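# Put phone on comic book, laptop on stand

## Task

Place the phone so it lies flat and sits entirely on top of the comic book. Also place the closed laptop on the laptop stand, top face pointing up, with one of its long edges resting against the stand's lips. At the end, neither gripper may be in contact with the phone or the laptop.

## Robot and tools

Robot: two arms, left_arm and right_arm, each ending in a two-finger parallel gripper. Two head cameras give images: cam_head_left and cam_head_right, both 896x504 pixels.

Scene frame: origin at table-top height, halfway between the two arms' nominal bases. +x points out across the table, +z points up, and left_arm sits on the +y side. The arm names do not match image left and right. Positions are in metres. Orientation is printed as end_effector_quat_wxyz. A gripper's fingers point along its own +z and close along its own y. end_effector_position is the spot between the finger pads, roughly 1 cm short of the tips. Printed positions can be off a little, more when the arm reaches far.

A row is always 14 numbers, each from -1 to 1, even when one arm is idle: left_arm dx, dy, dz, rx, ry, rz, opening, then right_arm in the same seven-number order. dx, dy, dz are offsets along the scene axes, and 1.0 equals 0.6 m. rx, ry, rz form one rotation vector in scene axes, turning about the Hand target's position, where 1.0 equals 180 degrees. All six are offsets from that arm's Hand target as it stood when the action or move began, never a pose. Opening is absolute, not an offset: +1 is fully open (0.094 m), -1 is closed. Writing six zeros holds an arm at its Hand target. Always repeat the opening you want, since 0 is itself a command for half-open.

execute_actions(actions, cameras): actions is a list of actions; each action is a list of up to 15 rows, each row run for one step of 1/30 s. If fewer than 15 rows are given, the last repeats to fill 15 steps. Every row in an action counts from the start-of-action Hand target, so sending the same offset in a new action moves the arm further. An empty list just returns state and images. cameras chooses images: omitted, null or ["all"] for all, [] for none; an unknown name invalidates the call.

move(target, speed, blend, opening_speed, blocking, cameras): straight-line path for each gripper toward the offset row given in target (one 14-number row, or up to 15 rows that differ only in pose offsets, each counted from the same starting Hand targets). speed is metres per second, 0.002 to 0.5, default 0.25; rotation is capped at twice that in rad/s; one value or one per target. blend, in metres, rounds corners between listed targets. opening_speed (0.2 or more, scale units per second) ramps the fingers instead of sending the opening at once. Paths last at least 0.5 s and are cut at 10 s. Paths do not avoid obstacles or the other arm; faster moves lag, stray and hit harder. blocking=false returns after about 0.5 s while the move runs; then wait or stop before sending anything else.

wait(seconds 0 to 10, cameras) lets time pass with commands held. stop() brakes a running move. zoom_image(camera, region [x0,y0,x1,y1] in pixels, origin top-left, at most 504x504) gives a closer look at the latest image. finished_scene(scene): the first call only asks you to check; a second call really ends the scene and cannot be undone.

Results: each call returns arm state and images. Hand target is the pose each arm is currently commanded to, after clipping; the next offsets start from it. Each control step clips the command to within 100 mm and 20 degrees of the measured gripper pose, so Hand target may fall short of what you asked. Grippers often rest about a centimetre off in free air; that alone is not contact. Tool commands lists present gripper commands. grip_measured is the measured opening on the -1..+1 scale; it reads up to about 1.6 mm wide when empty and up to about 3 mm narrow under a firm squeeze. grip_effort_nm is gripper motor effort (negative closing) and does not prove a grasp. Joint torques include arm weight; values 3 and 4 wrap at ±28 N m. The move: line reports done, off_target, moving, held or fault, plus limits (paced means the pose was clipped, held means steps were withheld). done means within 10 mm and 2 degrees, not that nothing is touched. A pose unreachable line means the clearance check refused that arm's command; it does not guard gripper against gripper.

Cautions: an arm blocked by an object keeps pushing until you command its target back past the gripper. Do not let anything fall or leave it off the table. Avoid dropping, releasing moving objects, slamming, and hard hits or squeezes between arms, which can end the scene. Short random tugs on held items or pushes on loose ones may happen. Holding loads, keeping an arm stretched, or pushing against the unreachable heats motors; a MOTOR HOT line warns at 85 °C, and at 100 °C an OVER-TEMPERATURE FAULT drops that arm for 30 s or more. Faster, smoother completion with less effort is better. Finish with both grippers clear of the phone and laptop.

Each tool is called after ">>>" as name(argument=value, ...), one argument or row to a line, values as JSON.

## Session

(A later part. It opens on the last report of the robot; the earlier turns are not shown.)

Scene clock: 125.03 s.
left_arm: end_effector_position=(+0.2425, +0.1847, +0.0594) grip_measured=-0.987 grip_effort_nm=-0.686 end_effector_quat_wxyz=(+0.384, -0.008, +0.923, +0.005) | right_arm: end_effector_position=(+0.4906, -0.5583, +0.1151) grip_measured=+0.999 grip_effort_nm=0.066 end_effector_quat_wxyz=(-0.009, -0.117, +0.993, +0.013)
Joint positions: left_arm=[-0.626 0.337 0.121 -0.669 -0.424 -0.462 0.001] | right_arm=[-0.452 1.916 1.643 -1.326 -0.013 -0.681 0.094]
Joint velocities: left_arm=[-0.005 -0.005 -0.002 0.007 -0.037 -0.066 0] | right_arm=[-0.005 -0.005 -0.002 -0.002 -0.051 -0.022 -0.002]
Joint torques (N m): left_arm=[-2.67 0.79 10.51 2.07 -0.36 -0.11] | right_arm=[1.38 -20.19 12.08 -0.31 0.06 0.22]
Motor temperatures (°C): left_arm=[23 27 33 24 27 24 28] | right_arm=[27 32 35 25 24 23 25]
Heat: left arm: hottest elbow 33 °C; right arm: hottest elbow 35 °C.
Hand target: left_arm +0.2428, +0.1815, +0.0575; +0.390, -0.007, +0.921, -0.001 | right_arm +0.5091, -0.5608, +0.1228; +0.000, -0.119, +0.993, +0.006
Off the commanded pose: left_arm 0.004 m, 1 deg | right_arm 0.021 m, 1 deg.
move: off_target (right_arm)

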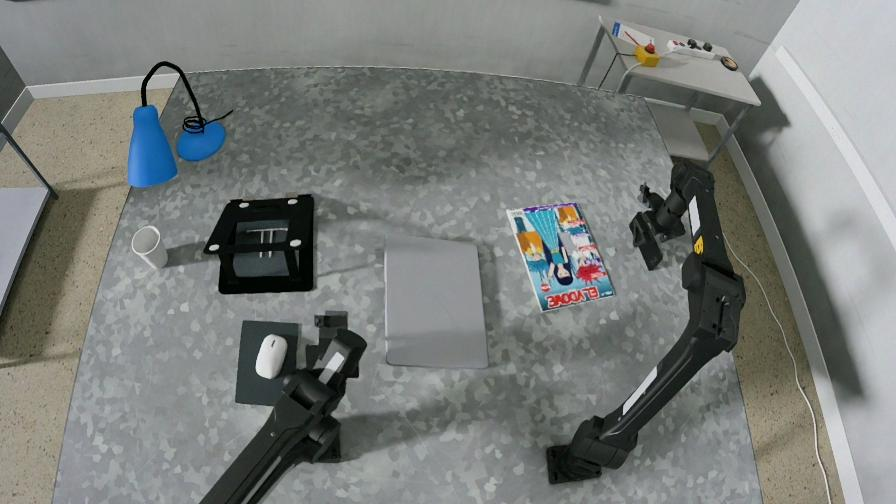

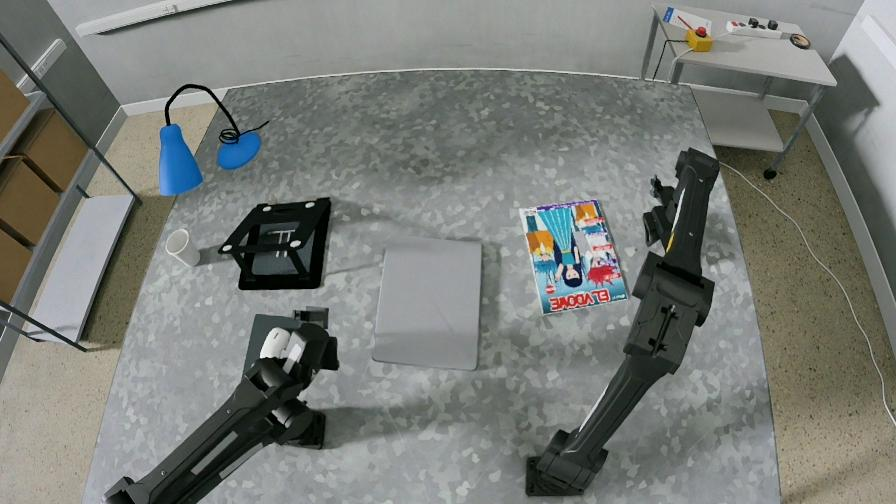

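>>> move(
  target=[0,0,0,0,0,0,-1,0.05,-0.033,-0.02,0,0,0,1],
)

>>> zoom_image(
  camera="cam_head_left",
  region=[580, 150, 720, 290],
)

>>> zoom_image(
  camera="cam_head_right",
  region=[600, 150, 740, 290],
)

Scene clock: 134.53 s.
left_arm: end_effector_position=(+0.2425, +0.1847, +0.0594) grip_measured=-0.987 grip_effort_nm=-0.686 end_effector_quat_wxyz=(+0.384, -0.008, +0.923, +0.005) | right_arm: end_effector_position=(+0.5228, -0.5738, +0.1066) grip_measured=+0.999 grip_effort_nm=0.076 end_effector_quat_wxyz=(-0.007, -0.117, +0.993, +0.012)
Joint positions: left_arm=[-0.626 0.337 0.121 -0.669 -0.424 -0.462 0.001] | right_arm=[-0.452 2.014 1.773 -1.354 -0.012 -0.681 0.094]
Joint velocities: left_arm=[-0.015 -0.005 -0.002 -0.007 -0.125 0.022 -0.001] | right_arm=[-0.005 -0.015 -0.022 -0.002 -0.051 0.007 0.001]
Joint torques (N m): left_arm=[-3.19 0.79 10.43 2.11 -0.4 -0.1] | right_arm=[0.62 -20.95 12.36 -0.28 0.06 0.12]
Motor temperatures (°C): left_arm=[23 27 33 24 27 24 28] | right_arm=[27 32 38 25 24 23 25]
Heat: left arm: hottest elbow 33 °C; right arm: hottest elbow 38 °C.
Hand target: left_arm +0.2428, +0.1815, +0.0575; +0.390, -0.007, +0.921, -0.001 | right_arm +0.5386, -0.5811, +0.1105; +0.000, -0.119, +0.993, +0.006
Off the commanded pose: left_arm 0.004 m, 1 deg | right_arm 0.018 m, 1 deg.
move: off_target (right_arm)

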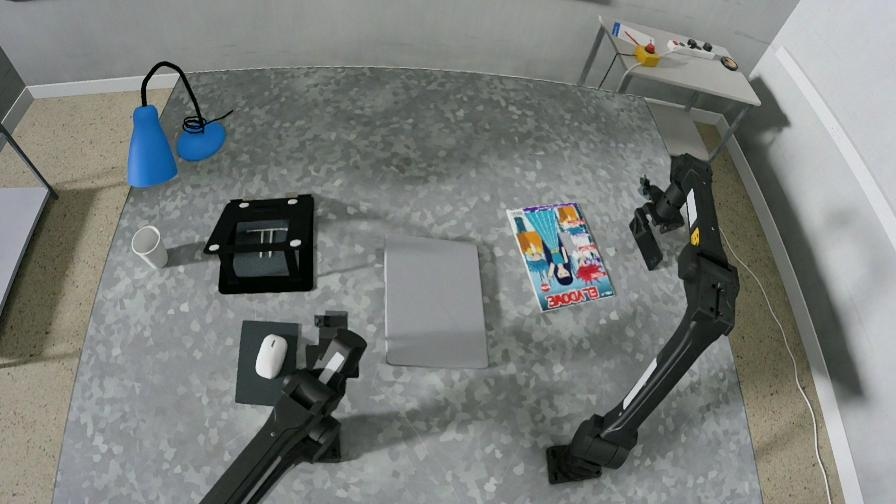

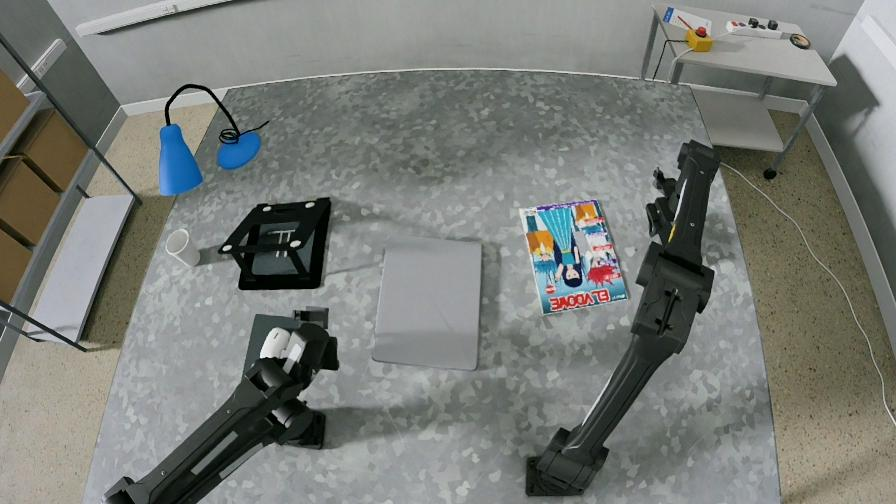

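Scaled by 3.600.

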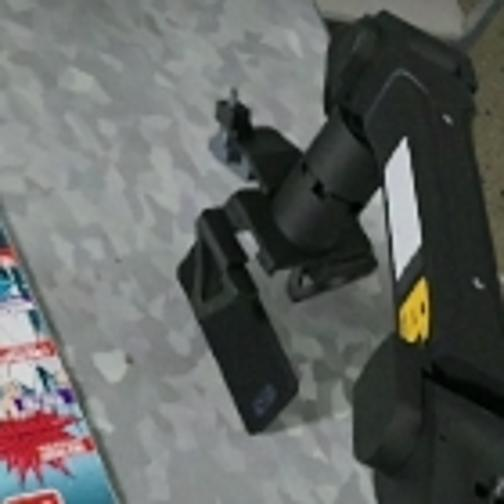

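Scaled by 3.600.

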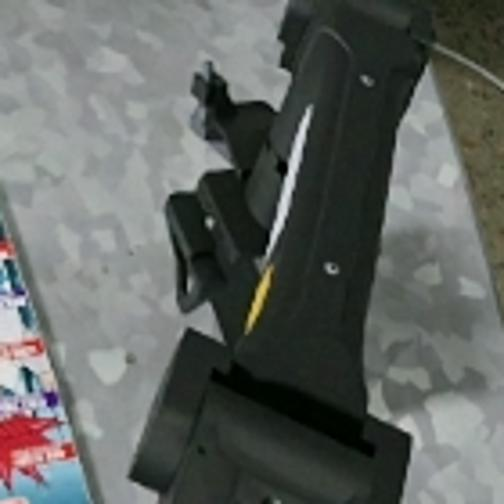

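>>> move(
  target=[0,0,0,0,0,0,-1,0.0,-0.017,-0.085,0,0,0,1],
  speed=0.1,
)

>>> zoom_image(
  camera="cam_head_left",
  region=[580, 150, 720, 290],
)

>>> zoom_image(
  camera="cam_head_right",
  region=[600, 150, 740, 290],
)

Scene clock: 139.50 s.
left_arm: end_effector_position=(+0.2425, +0.1847, +0.0594) grip_measured=-0.987 grip_effort_nm=-0.681 end_effector_quat_wxyz=(+0.384, -0.008, +0.923, +0.005) | right_arm: end_effector_position=(+0.5386, -0.5837, +0.0775) grip_measured=+0.999 grip_effort_nm=0.071 end_effector_quat_wxyz=(+0.008, -0.120, +0.993, +0.002)
Joint positions: left_arm=[-0.626 0.337 0.121 -0.669 -0.424 -0.462 0.001] | right_arm=[-0.455 2.062 1.773 -1.271 -0.012 -0.691 0.094]
Joint velocities: left_arm=[-0.005 -0.015 -0.012 -0.007 0.007 0.022 0] | right_arm=[-0.015 0.005 0.002 -0.007 0.022 0.066 0.001]
Joint torques (N m): left_arm=[-2.96 0.5 10.35 1.95 -0.38 -0.09] | right_arm=[-0.26 -22.3 8.24 0.68 0.06 0.09]
Motor temperatures (°C): left_arm=[23 27 32 24 27 24 28] | right_arm=[27 33 39 25 24 23 25]
Heat: left arm: hottest elbow 32 °C; right arm: hottest elbow 39 °C.
Hand target: left_arm +0.2428, +0.1815, +0.0575; +0.390, -0.007, +0.921, -0.001 | right_arm +0.5378, -0.5916, +0.0596; +0.000, -0.119, +0.993, +0.006
Off the commanded pose: left_arm 0.004 m, 1 deg | right_arm 0.020 m, 1 deg.
move: off_target (right_arm)

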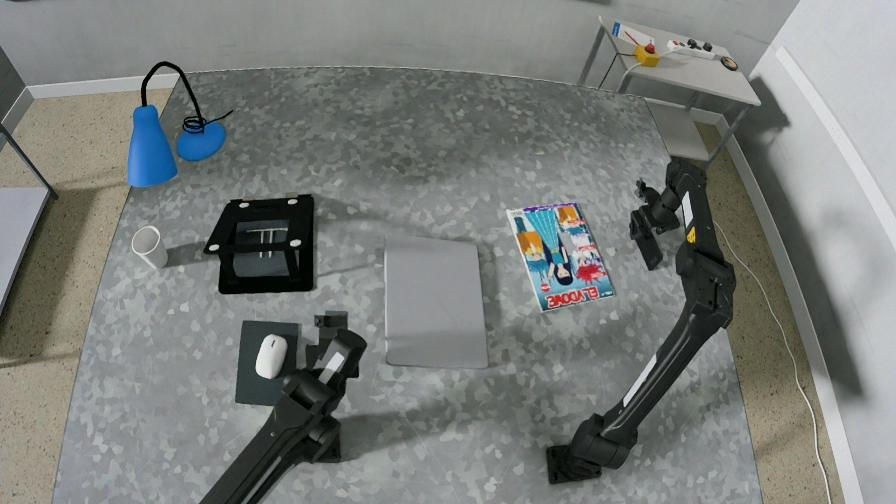

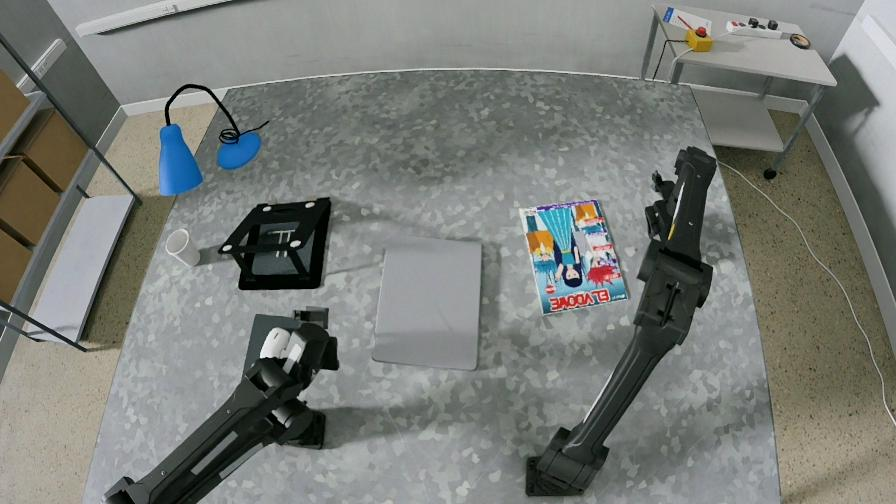

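Scaled by 3.600.

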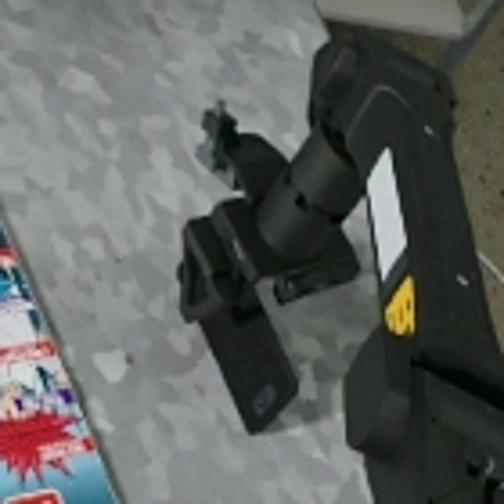

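Scaled by 3.600.

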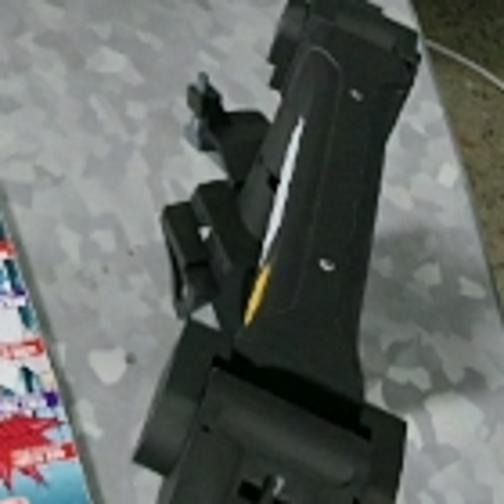

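>>> move(
  target=[0,0,0,0,0,0,-1,-0.01,0.0,-0.025,0,0,0,1],
  speed=0.1,
)

>>> zoom_image(
  camera="cam_head_left",
  region=[580, 150, 720, 290],
)

>>> zoom_image(
  camera="cam_head_right",
  region=[600, 150, 740, 290],
)

Scene clock: 145.03 s.
left_arm: end_effector_position=(+0.2425, +0.1847, +0.0594) grip_measured=-0.987 grip_effort_nm=-0.686 end_effector_quat_wxyz=(+0.384, -0.008, +0.923, +0.005) | right_arm: end_effector_position=(+0.5382, -0.5859, +0.0678) grip_measured=+0.999 grip_effort_nm=0.061 end_effector_quat_wxyz=(+0.014, -0.121, +0.993, -0.002)
Joint positions: left_arm=[-0.626 0.337 0.121 -0.669 -0.424 -0.462 0.001] | right_arm=[-0.459 2.062 1.746 -1.23 -0.012 -0.696 0.094]
Joint velocities: left_arm=[0.005 -0.015 -0.012 -0.002 -0.081 -0.037 -0.001] | right_arm=[-0.005 -0.015 0.007 -0.007 0.037 0.037 -0.001]
Joint torques (N m): left_arm=[-2.55 1.2 10.7 2.15 -0.4 -0.11] | right_arm=[-0.38 -22.3 6.99 0.5 0.05 0.1]
Motor temperatures (°C): left_arm=[23 26 32 24 27 24 28] | right_arm=[27 33 38 25 24 23 25]
Heat: left arm: hottest elbow 32 °C; right arm: hottest elbow 38 °C.
Hand target: left_arm +0.2428, +0.1815, +0.0575; +0.390, -0.007, +0.921, -0.001 | right_arm +0.5316, -0.5918, +0.0448; +0.000, -0.119, +0.993, +0.006
Off the commanded pose: left_arm 0.004 m, 1 deg | right_arm 0.025 m, 2 deg.
move: off_target (right_arm)

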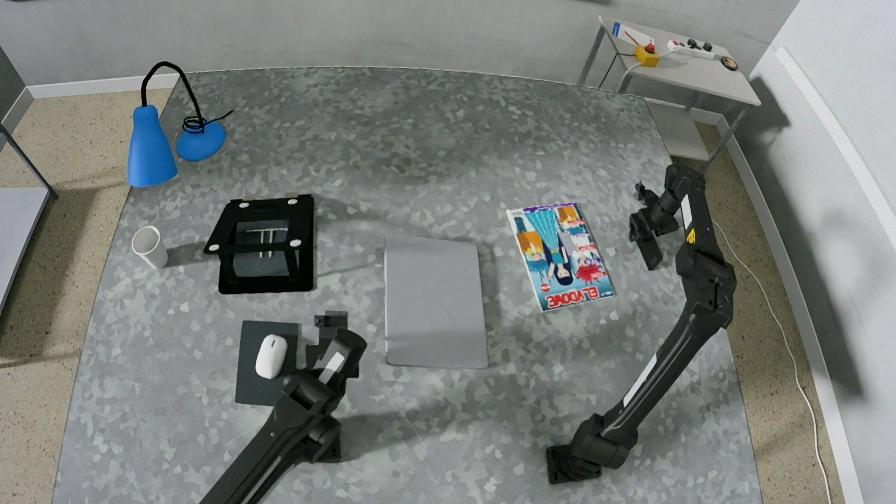

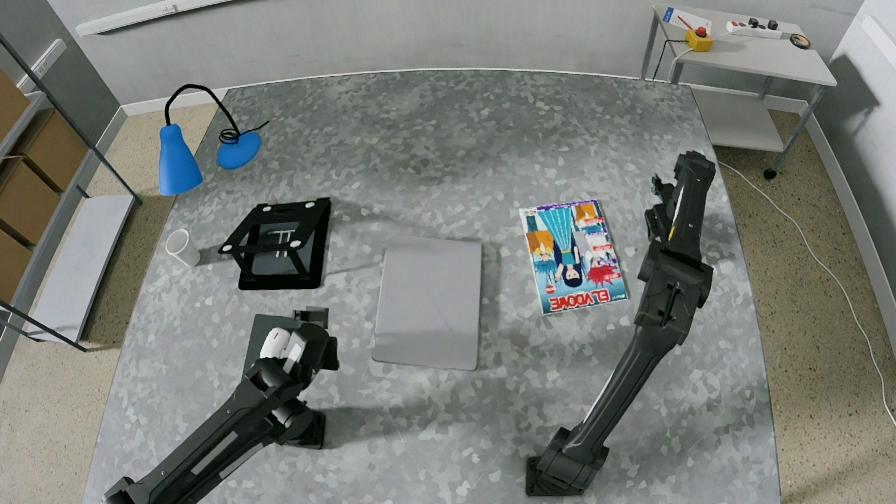

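Scaled by 3.600.

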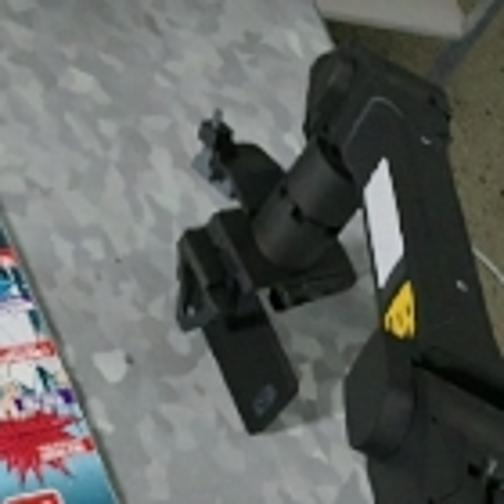

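Scaled by 3.600.

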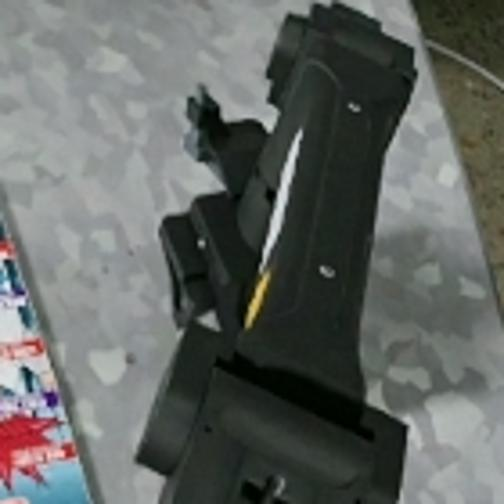

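>>> move(
  target=[0,0,0,0,0,0,-1,-0.025,0.0,-0.025,0,0,0,1],
  speed=0.1,
)

>>> zoom_image(
  camera="cam_head_left",
  region=[600, 190, 690, 290],
)

Scene clock: 149.57 s.
left_arm: end_effector_position=(+0.2425, +0.1847, +0.0594) grip_measured=-0.987 grip_effort_nm=-0.686 end_effector_quat_wxyz=(+0.384, -0.008, +0.923, +0.005) | right_arm: end_effector_position=(+0.5226, -0.5867, +0.0421) grip_measured=+0.999 grip_effort_nm=0.066 end_effector_quat_wxyz=(+0.007, -0.120, +0.993, +0.003)
Joint positions: left_arm=[-0.626 0.337 0.121 -0.669 -0.424 -0.462 0.001] | right_arm=[-0.471 2.062 1.674 -1.175 -0.012 -0.707 0.094]
Joint velocities: left_arm=[-0.015 -0.005 0.007 -0.007 0.066 -0.037 -0.001] | right_arm=[-0.005 0.005 0.002 -0.007 -0.037 -0.007 0]
Joint torques (N m): left_arm=[-2.43 0.56 10.43 1.99 -0.38 -0.07] | right_arm=[-0.21 -22.42 6.65 0.47 0.05 0.05]
Motor temperatures (°C): left_arm=[23 26 32 24 27 24 28] | right_arm=[27 34 38 25 24 23 25]
Heat: left arm: hottest elbow 32 °C; right arm: hottest elbow 38 °C.
Hand target: left_arm +0.2428, +0.1815, +0.0575; +0.390, -0.007, +0.921, -0.001 | right_arm +0.5165, -0.5917, +0.0301; +0.000, -0.119, +0.993, +0.006
Off the commanded pose: left_arm 0.004 m, 1 deg | right_arm 0.015 m, 1 deg.
move: off_target (right_arm)

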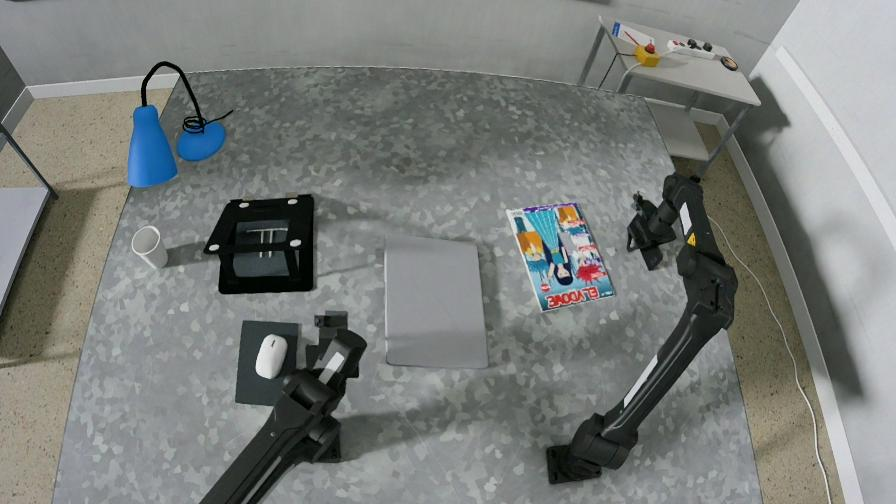

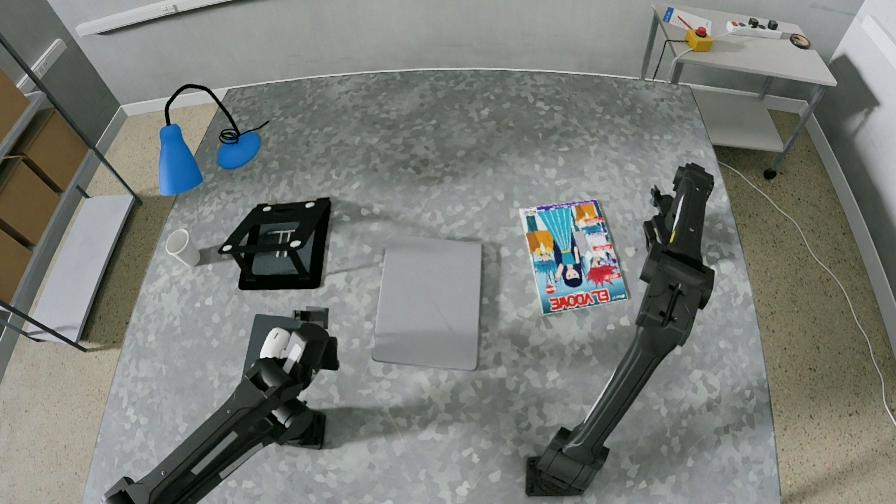

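Scaled by 5.040.

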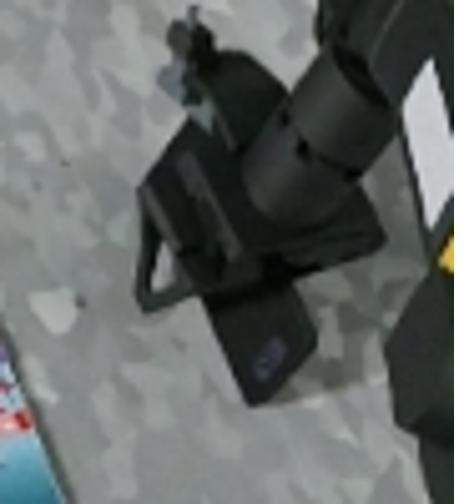

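>>> move(
  target=[0,0,0,0,0,0,-1,0.0,0.0,0,0,0,0,-0.98],
  opening_speed=0.8,
)

>>> zoom_image(
  camera="cam_head_left",
  region=[600, 190, 690, 290],
)

Scene clock: 155.07 s.
left_arm: end_effector_position=(+0.2425, +0.1847, +0.0594) grip_measured=-0.987 grip_effort_nm=-0.686 end_effector_quat_wxyz=(+0.384, -0.008, +0.923, +0.005) | right_arm: end_effector_position=(+0.5228, -0.5884, +0.0421) grip_measured=-0.844 grip_effort_nm=-1.028 end_effector_quat_wxyz=(+0.008, -0.120, +0.993, +0.001)
Joint positions: left_arm=[-0.626 0.337 0.121 -0.669 -0.424 -0.462 0.001] | right_arm=[-0.473 2.062 1.674 -1.171 -0.009 -0.708 0.007]
Joint velocities: left_arm=[0.005 0.005 -0.012 0.007 -0.095 -0.007 0] | right_arm=[0.005 0.005 -0.012 -0.007 -0.081 -0.007 0]
Joint torques (N m): left_arm=[-2.9 0.5 10.26 2.15 -0.43 -0.07] | right_arm=[-0.09 -23 6.78 0.38 -0.05 0.1]
Motor temperatures (°C): left_arm=[23 26 32 24 27 24 28] | right_arm=[27 35 37 25 24 23 25]
Heat: left arm: hottest elbow 32 °C; right arm: hottest elbow 37 °C.
Hand target: left_arm +0.2428, +0.1815, +0.0575; +0.390, -0.007, +0.921, -0.001 | right_arm +0.5165, -0.5917, +0.0301; +0.000, -0.119, +0.993, +0.006
Off the commanded pose: left_arm 0.004 m, 1 deg | right_arm 0.014 m, 1 deg.
move: off_target (right_arm)

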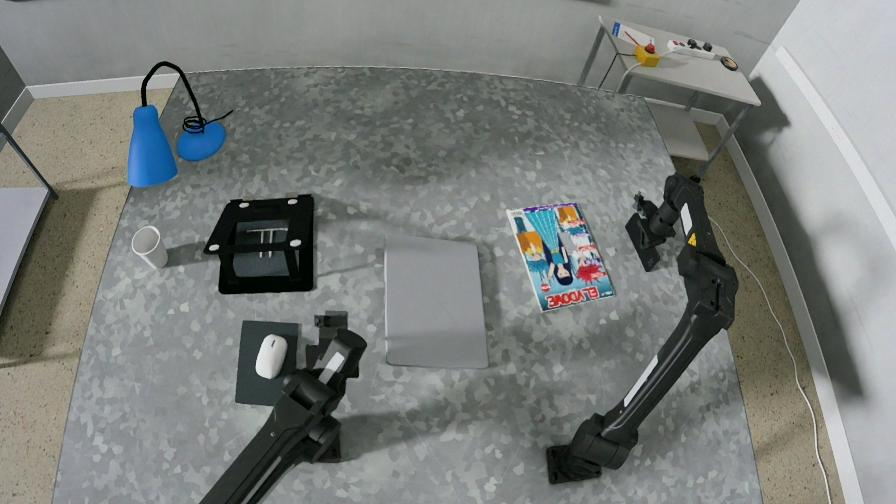

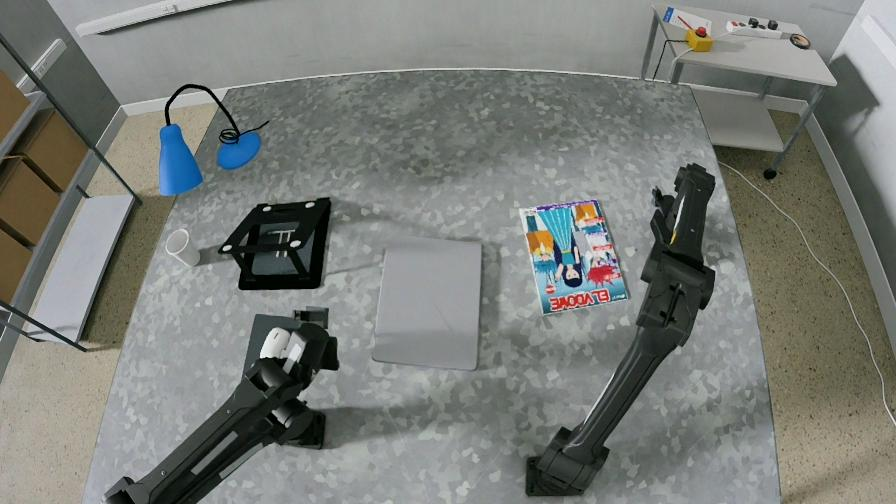

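Scaled by 5.040.

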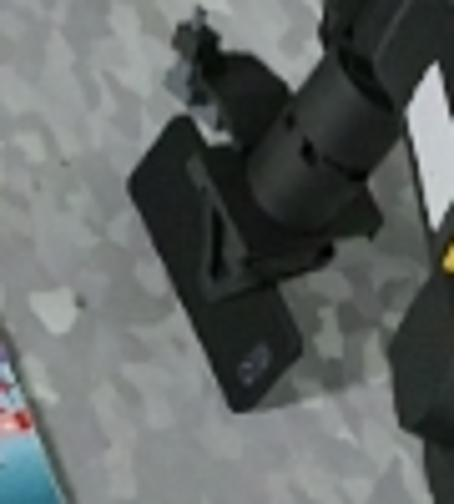

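>>> move(
  target=[0,0,0,0,0,0,-1,0.0,0.0,0.22,0,0,0,-0.98],
  speed=0.15,
)

>>> move(
  target=[0,0,0,0,0,0,-1,-0.02,0.33,0.0,0.245,0.048,0,-0.98],
  speed=0.15,
)

>>> zoom_image(
  camera="cam_head_left",
  region=[500, 150, 680, 330],
)

>>> zoom_image(
  camera="cam_head_right",
  region=[510, 150, 690, 330],
)

Scene clock: 188.03 s.
left_arm: end_effector_position=(+0.2425, +0.1847, +0.0594) grip_measured=-0.987 grip_effort_nm=-0.681 end_effector_quat_wxyz=(+0.384, -0.008, +0.923, +0.005) | right_arm: end_effector_position=(+0.5026, -0.5781, +0.1285) grip_measured=-0.845 grip_effort_nm=-1.043 end_effector_quat_wxyz=(-0.029, -0.120, +0.992, +0.026)
Joint positions: left_arm=[-0.626 0.337 0.121 -0.669 -0.424 -0.462 0.001] | right_arm=[-0.473 1.992 1.796 -1.452 -0.01 -0.708 0.007]
Joint velocities: left_arm=[0.005 -0.005 0.012 0.012 -0.095 -0.051 -0.001] | right_arm=[-0.005 -0.005 -0.007 0.007 0.022 -0.051 -0.001]
Joint torques (N m): left_arm=[-2.84 0.97 10.18 1.88 -0.37 -0.06] | right_arm=[0.09 -24.7 12.81 -0.27 -0.01 0.11]
Motor temperatures (°C): left_arm=[23 26 32 24 27 24 28] | right_arm=[27 38 34 25 24 23 27]
Heat: left arm: hottest elbow 32 °C; right arm: hottest shoulder 38 °C.
Hand target: left_arm +0.2428, +0.1815, +0.0575; +0.390, -0.007, +0.921, -0.001 | right_arm +0.5186, -0.5907, +0.1620; +0.000, -0.119, +0.993, +0.006
Off the commanded pose: left_arm 0.004 m, 1 deg | right_arm 0.039 m, 4 deg.
move: off_target (right_arm)

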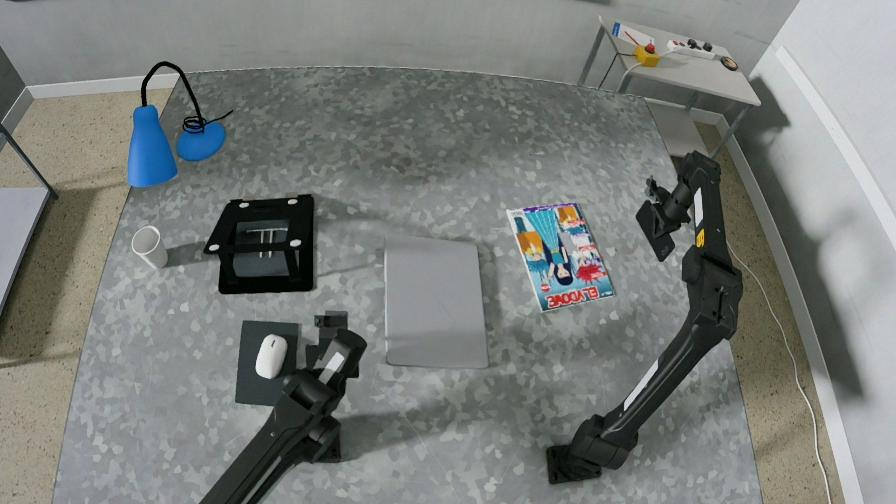

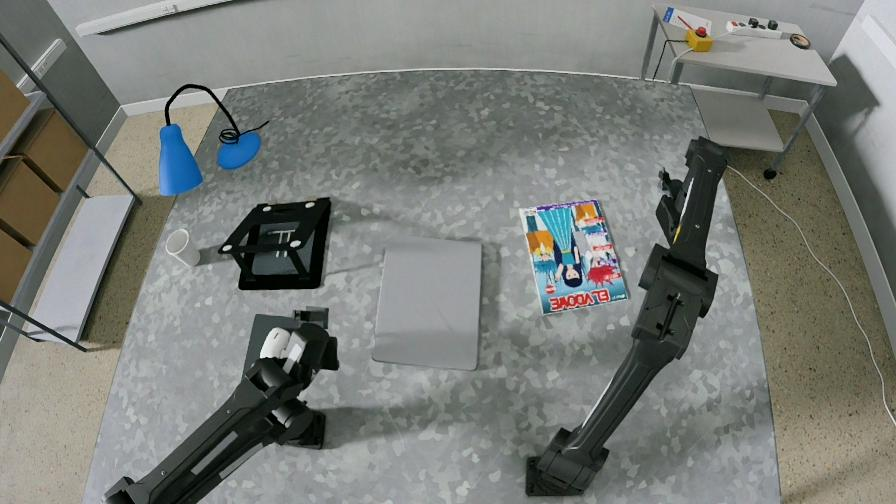

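Scene clock: 191.20 s.
left_arm: end_effector_position=(+0.2425, +0.1847, +0.0594) grip_measured=-0.987 grip_effort_nm=-0.681 end_effector_quat_wxyz=(+0.384, -0.008, +0.923, +0.005) | right_arm: end_effector_position=(+0.5118, -0.4005, +0.1569) grip_measured=-0.845 grip_effort_nm=-1.043 end_effector_quat_wxyz=(+0.019, -0.095, +0.927, +0.362)
Joint positions: left_arm=[-0.626 0.337 0.121 -0.669 -0.424 -0.462 0.001] | right_arm=[-0.363 1.992 1.74 -1.668 -0.669 -0.684 0.007]
Joint velocities: left_arm=[-0.005 0.005 0.007 -0.012 -0.007 0.022 0] | right_arm=[-0.015 -0.005 -0.007 -0.002 0.022 0.037 -0.001]
Joint torques (N m): left_arm=[-2.26 0.91 10.41 2.15 -0.35 -0.09] | right_arm=[1.26 -23.3 6.93 -0.9 -0.62 0.22]
Motor temperatures (°C): left_arm=[23 26 32 24 27 24 28] | right_arm=[27 38 35 25 24 23 27]
Heat: left arm: hottest elbow 32 °C; right arm: hottest shoulder 38 °C.
Hand target: left_arm +0.2428, +0.1815, +0.0575; +0.390, -0.007, +0.921, -0.001 | right_arm +0.5085, -0.3927, +0.1611; -0.024, -0.107, +0.916, +0.387
Off the commanded pose: left_arm 0.004 m, 1 deg | right_arm 0.011 m, 6 deg.
joint sent to its limit (right arm) — joint 4 (wrist pitch), lower limit. The joint targets are off in orientation, not in position.
move: off_target (right_arm)

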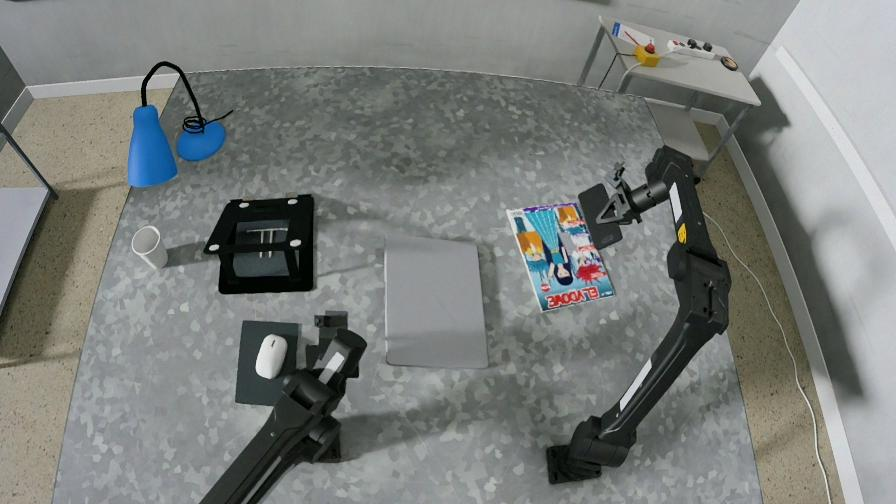

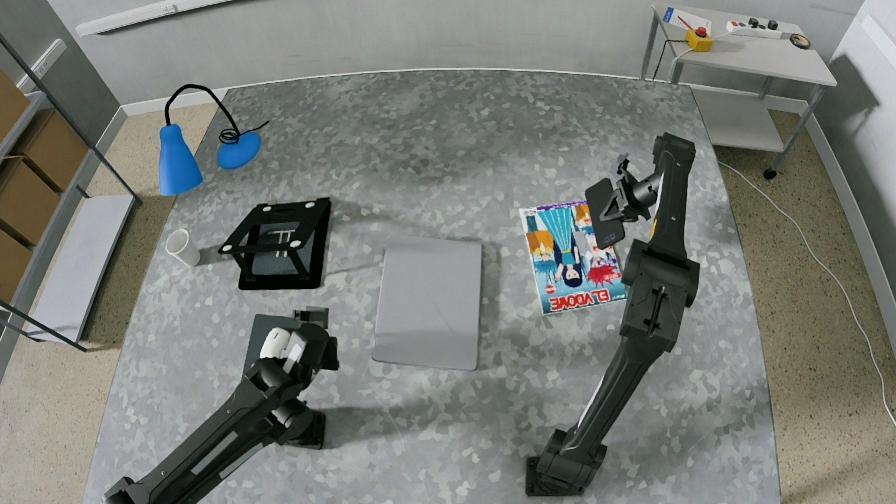

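Scaled by 2.800.

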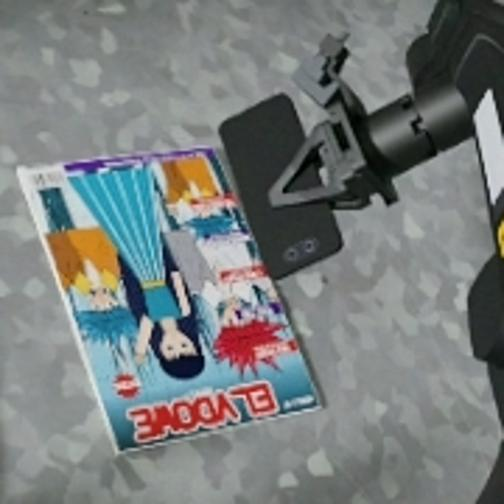

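Scaled by 2.800.

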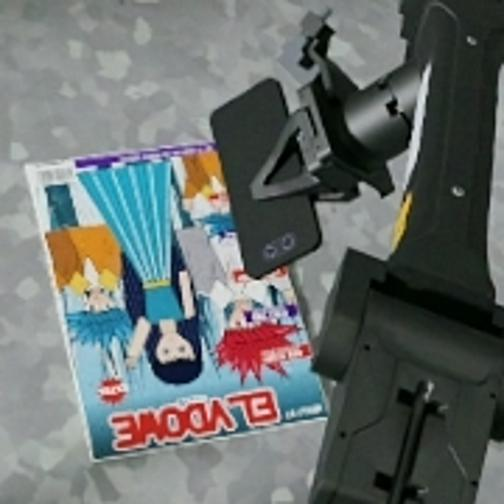

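>>> move(
  target=[0,0,0,0,0,0,-1,-0.037,0.092,-0.108,0,0,0,-0.98],
  speed=0.15,
)

>>> zoom_image(
  camera="cam_head_left",
  region=[500, 150, 680, 330],
)

>>> zoom_image(
  camera="cam_head_right",
  region=[510, 150, 690, 330],
)

Scene clock: 198.50 s.
left_arm: end_effector_position=(+0.2425, +0.1847, +0.0594) grip_measured=-0.987 grip_effort_nm=-0.686 end_effector_quat_wxyz=(+0.384, -0.008, +0.923, +0.005) | right_arm: end_effector_position=(+0.4854, -0.3419, +0.0992) grip_measured=-0.845 grip_effort_nm=-1.038 end_effector_quat_wxyz=(-0.022, -0.108, +0.917, +0.384)
Joint positions: left_arm=[-0.626 0.337 0.121 -0.669 -0.424 -0.462 0.001] | right_arm=[-0.279 1.992 1.559 -1.549 -0.695 -0.659 0.007]
Joint velocities: left_arm=[-0.024 -0.005 -0.007 0.007 -0.066 0.022 0] | right_arm=[0.005 -0.005 0.002 -0.017 0.007 0.022 0]
Joint torques (N m): left_arm=[-2.55 0.79 10.48 2.19 -0.43 -0.07] | right_arm=[0.97 -21.77 6.41 -0.38 -0.62 0.12]
Motor temperatures (°C): left_arm=[23 26 32 24 27 24 28] | right_arm=[27 38 35 25 24 23 27]
Heat: left arm: hottest elbow 32 °C; right arm: hottest shoulder 38 °C.
Hand target: left_arm +0.2428, +0.1815, +0.0575; +0.390, -0.007, +0.921, -0.001 | right_arm +0.4850, -0.3377, +0.0962; -0.024, -0.106, +0.916, +0.387
Off the commanded pose: left_arm 0.004 m, 1 deg | right_arm 0.005 m, 0 deg.
move: done

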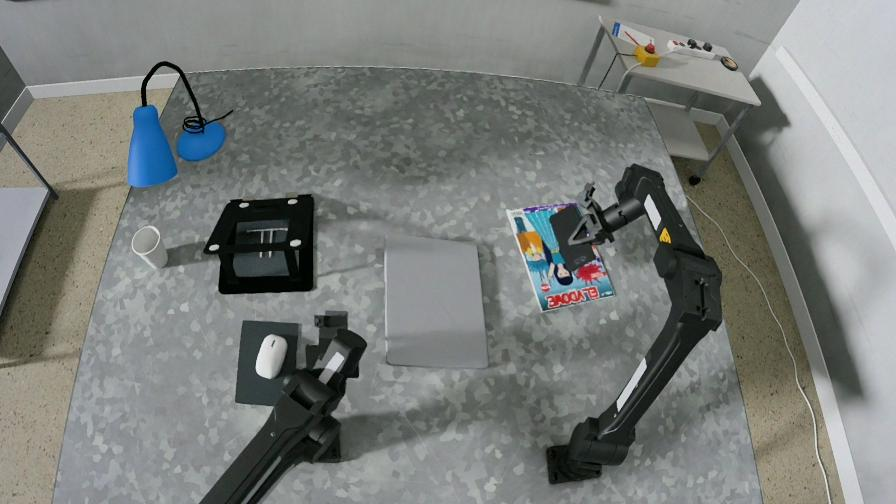

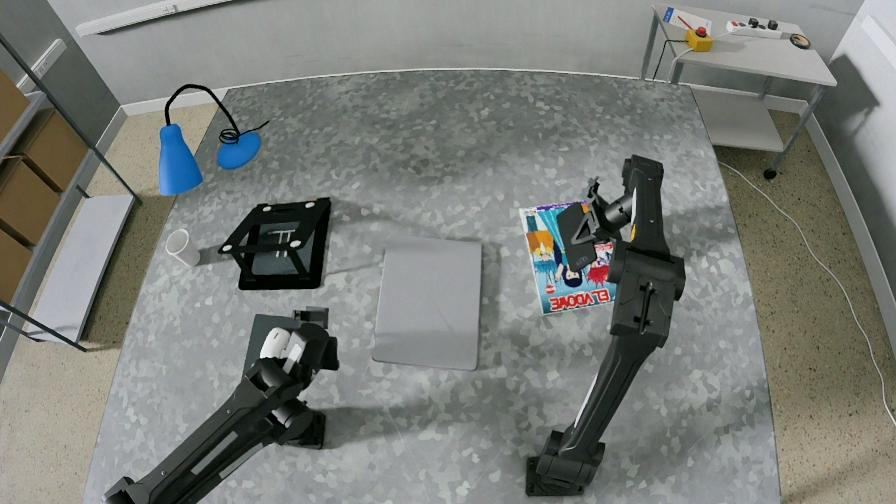

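Scaled by 2.800.

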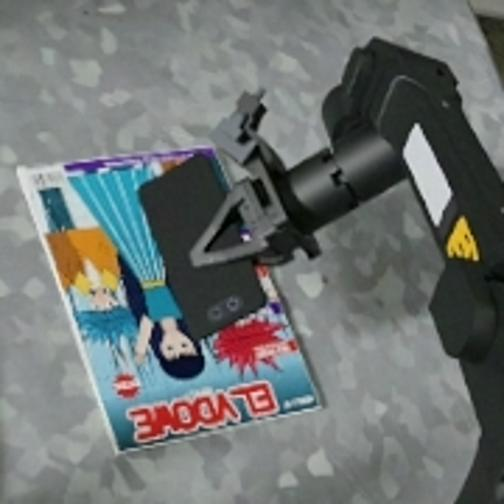

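Scaled by 2.800.

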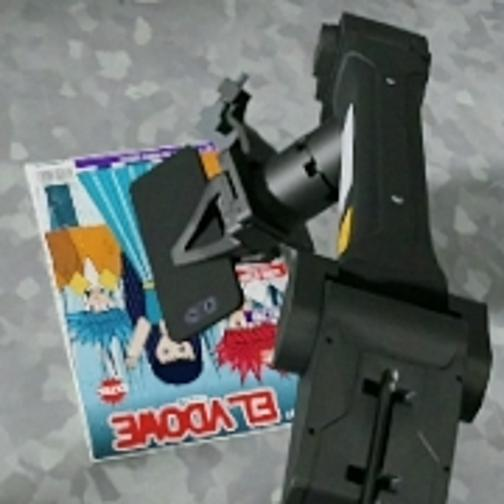

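>>> move(
  target=[0,0,0,0,0,0,-1,0,0,-0.095,0,0,0,-0.98],
  speed=0.08,
)

>>> zoom_image(
  camera="cam_head_left",
  region=[500, 180, 650, 330],
)

>>> zoom_image(
  camera="cam_head_right",
  region=[510, 180, 660, 330],
)

Scene clock: 202.40 s.
left_arm: end_effector_position=(+0.2425, +0.1847, +0.0594) grip_measured=-0.987 grip_effort_nm=-0.681 end_effector_quat_wxyz=(+0.384, -0.008, +0.923, +0.005) | right_arm: end_effector_position=(+0.4849, -0.3418, +0.0481) grip_measured=-0.845 grip_effort_nm=-1.038 end_effector_quat_wxyz=(-0.018, -0.110, +0.917, +0.382)
Joint positions: left_arm=[-0.626 0.337 0.121 -0.669 -0.424 -0.462 0.001] | right_arm=[-0.279 2.048 1.504 -1.427 -0.695 -0.658 0.007]
Joint velocities: left_arm=[-0.015 -0.005 -0.007 -0.017 -0.037 0.051 0.001] | right_arm=[0.015 0.005 -0.007 0.002 -0.037 -0.051 0]
Joint torques (N m): left_arm=[-2.61 0.67 10.43 1.84 -0.42 -0.09] | right_arm=[0.91 -20.54 6.26 -0.32 -0.56 0.14]
Motor temperatures (°C): left_arm=[23 26 32 24 27 24 28] | right_arm=[27 38 35 25 24 23 27]
Heat: left arm: hottest elbow 32 °C; right arm: hottest shoulder 38 °C.
Hand target: left_arm +0.2428, +0.1815, +0.0575; +0.390, -0.007, +0.921, -0.001 | right_arm +0.4837, -0.3383, +0.0391; -0.024, -0.106, +0.916, +0.387
Off the commanded pose: left_arm 0.004 m, 1 deg | right_arm 0.010 m, 1 deg.
move: done

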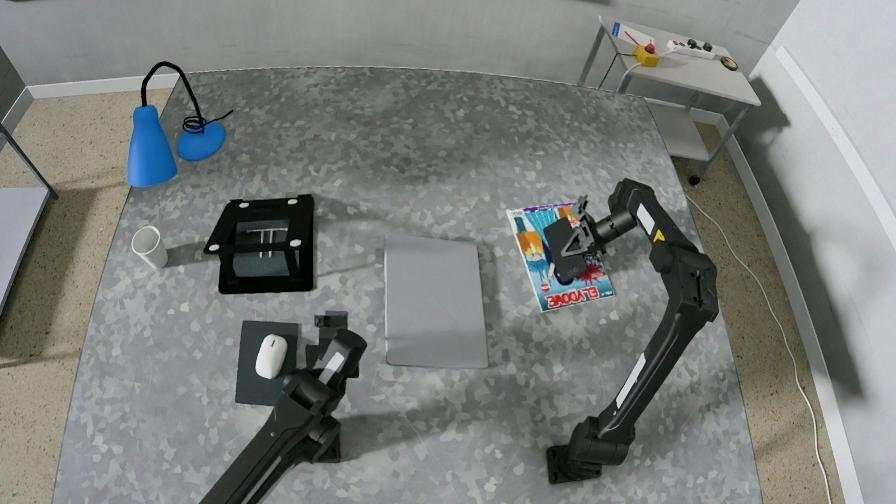

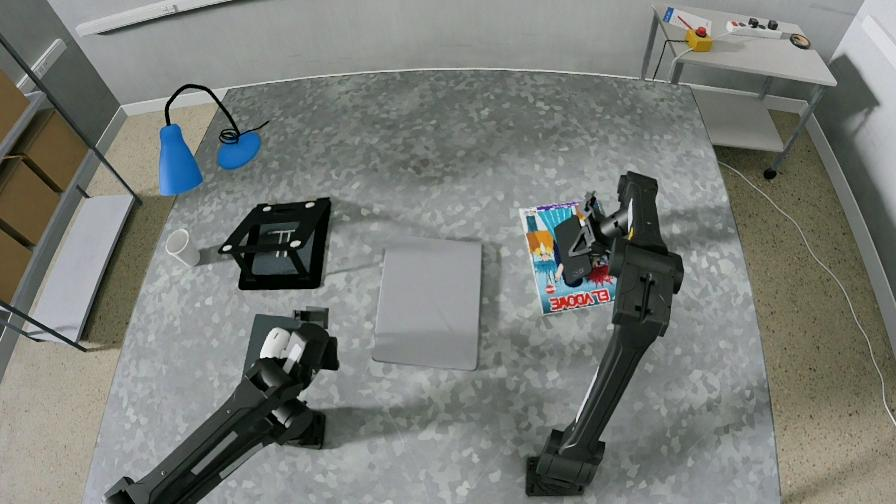

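Scaled by 3.360.

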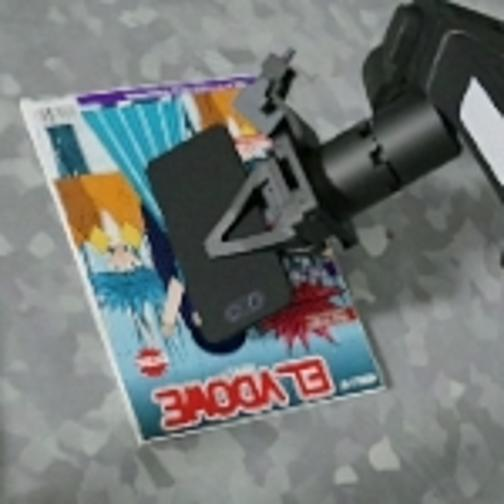

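Scaled by 3.360.

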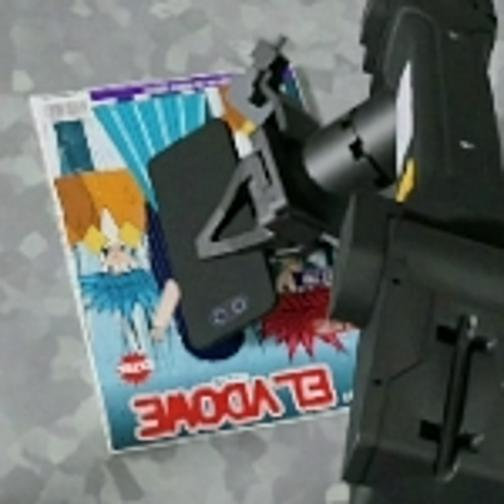

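>>> move(
  target=[0,0,0,0,0,0,-1,0,0,-0.018,0,0,0,-0.98],
  speed=0.04,
)

>>> zoom_image(
  camera="cam_head_left",
  region=[500, 180, 650, 330],
)

Scene clock: 205.50 s.
left_arm: end_effector_position=(+0.2425, +0.1847, +0.0594) grip_measured=-0.987 grip_effort_nm=-0.686 end_effector_quat_wxyz=(+0.384, -0.008, +0.923, +0.005) | right_arm: end_effector_position=(+0.4882, -0.3427, +0.0422) grip_measured=-0.845 grip_effort_nm=-1.038 end_effector_quat_wxyz=(-0.012, -0.112, +0.918, +0.380)
Joint positions: left_arm=[-0.626 0.337 0.121 -0.669 -0.424 -0.462 0.001] | right_arm=[-0.279 2.057 1.504 -1.406 -0.695 -0.658 0.007]
Joint velocities: left_arm=[-0.005 -0.024 0.017 0.002 -0.022 -0.051 0] | right_arm=[-0.005 -0.015 -0.002 0.012 -0.125 -0.037 0]
Joint torques (N m): left_arm=[-2.43 -0.15 10.41 2.09 -0.41 -0.06] | right_arm=[0.91 -21.13 5.49 -0.27 -0.56 0.13]
Motor temperatures (°C): left_arm=[23 26 32 24 27 24 28] | right_arm=[27 38 34 25 24 23 27]
Heat: left arm: hottest elbow 32 °C; right arm: hottest shoulder 38 °C.
Hand target: left_arm +0.2428, +0.1815, +0.0575; +0.390, -0.007, +0.921, -0.001 | right_arm +0.4835, -0.3384, +0.0284; -0.024, -0.106, +0.916, +0.387
Off the commanded pose: left_arm 0.004 m, 1 deg | right_arm 0.015 m, 2 deg.
move: off_target (right_arm)

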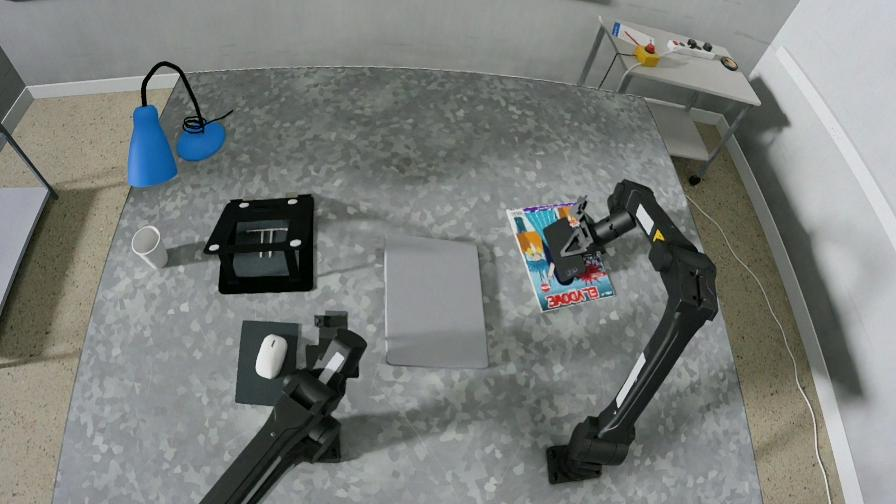

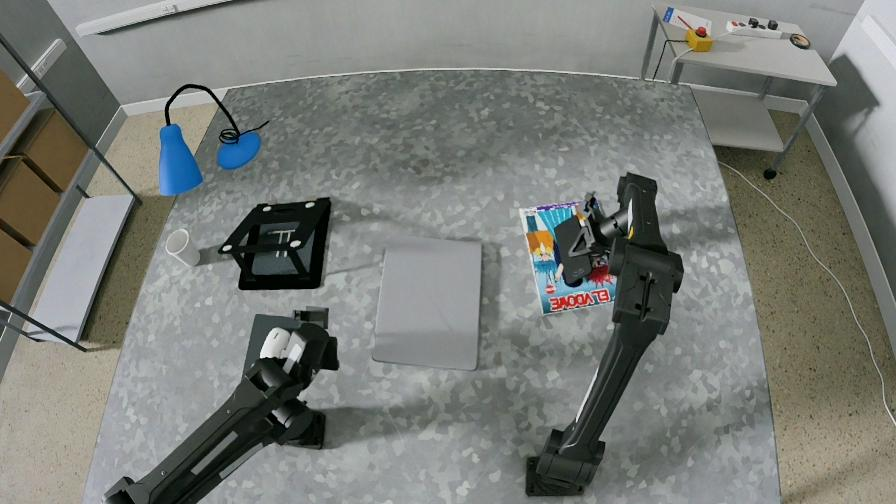

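Scaled by 3.360.

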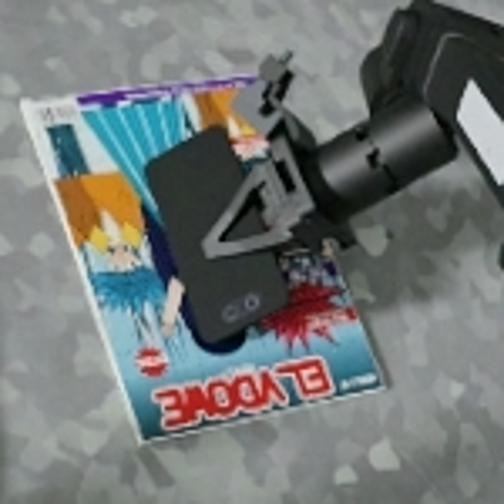

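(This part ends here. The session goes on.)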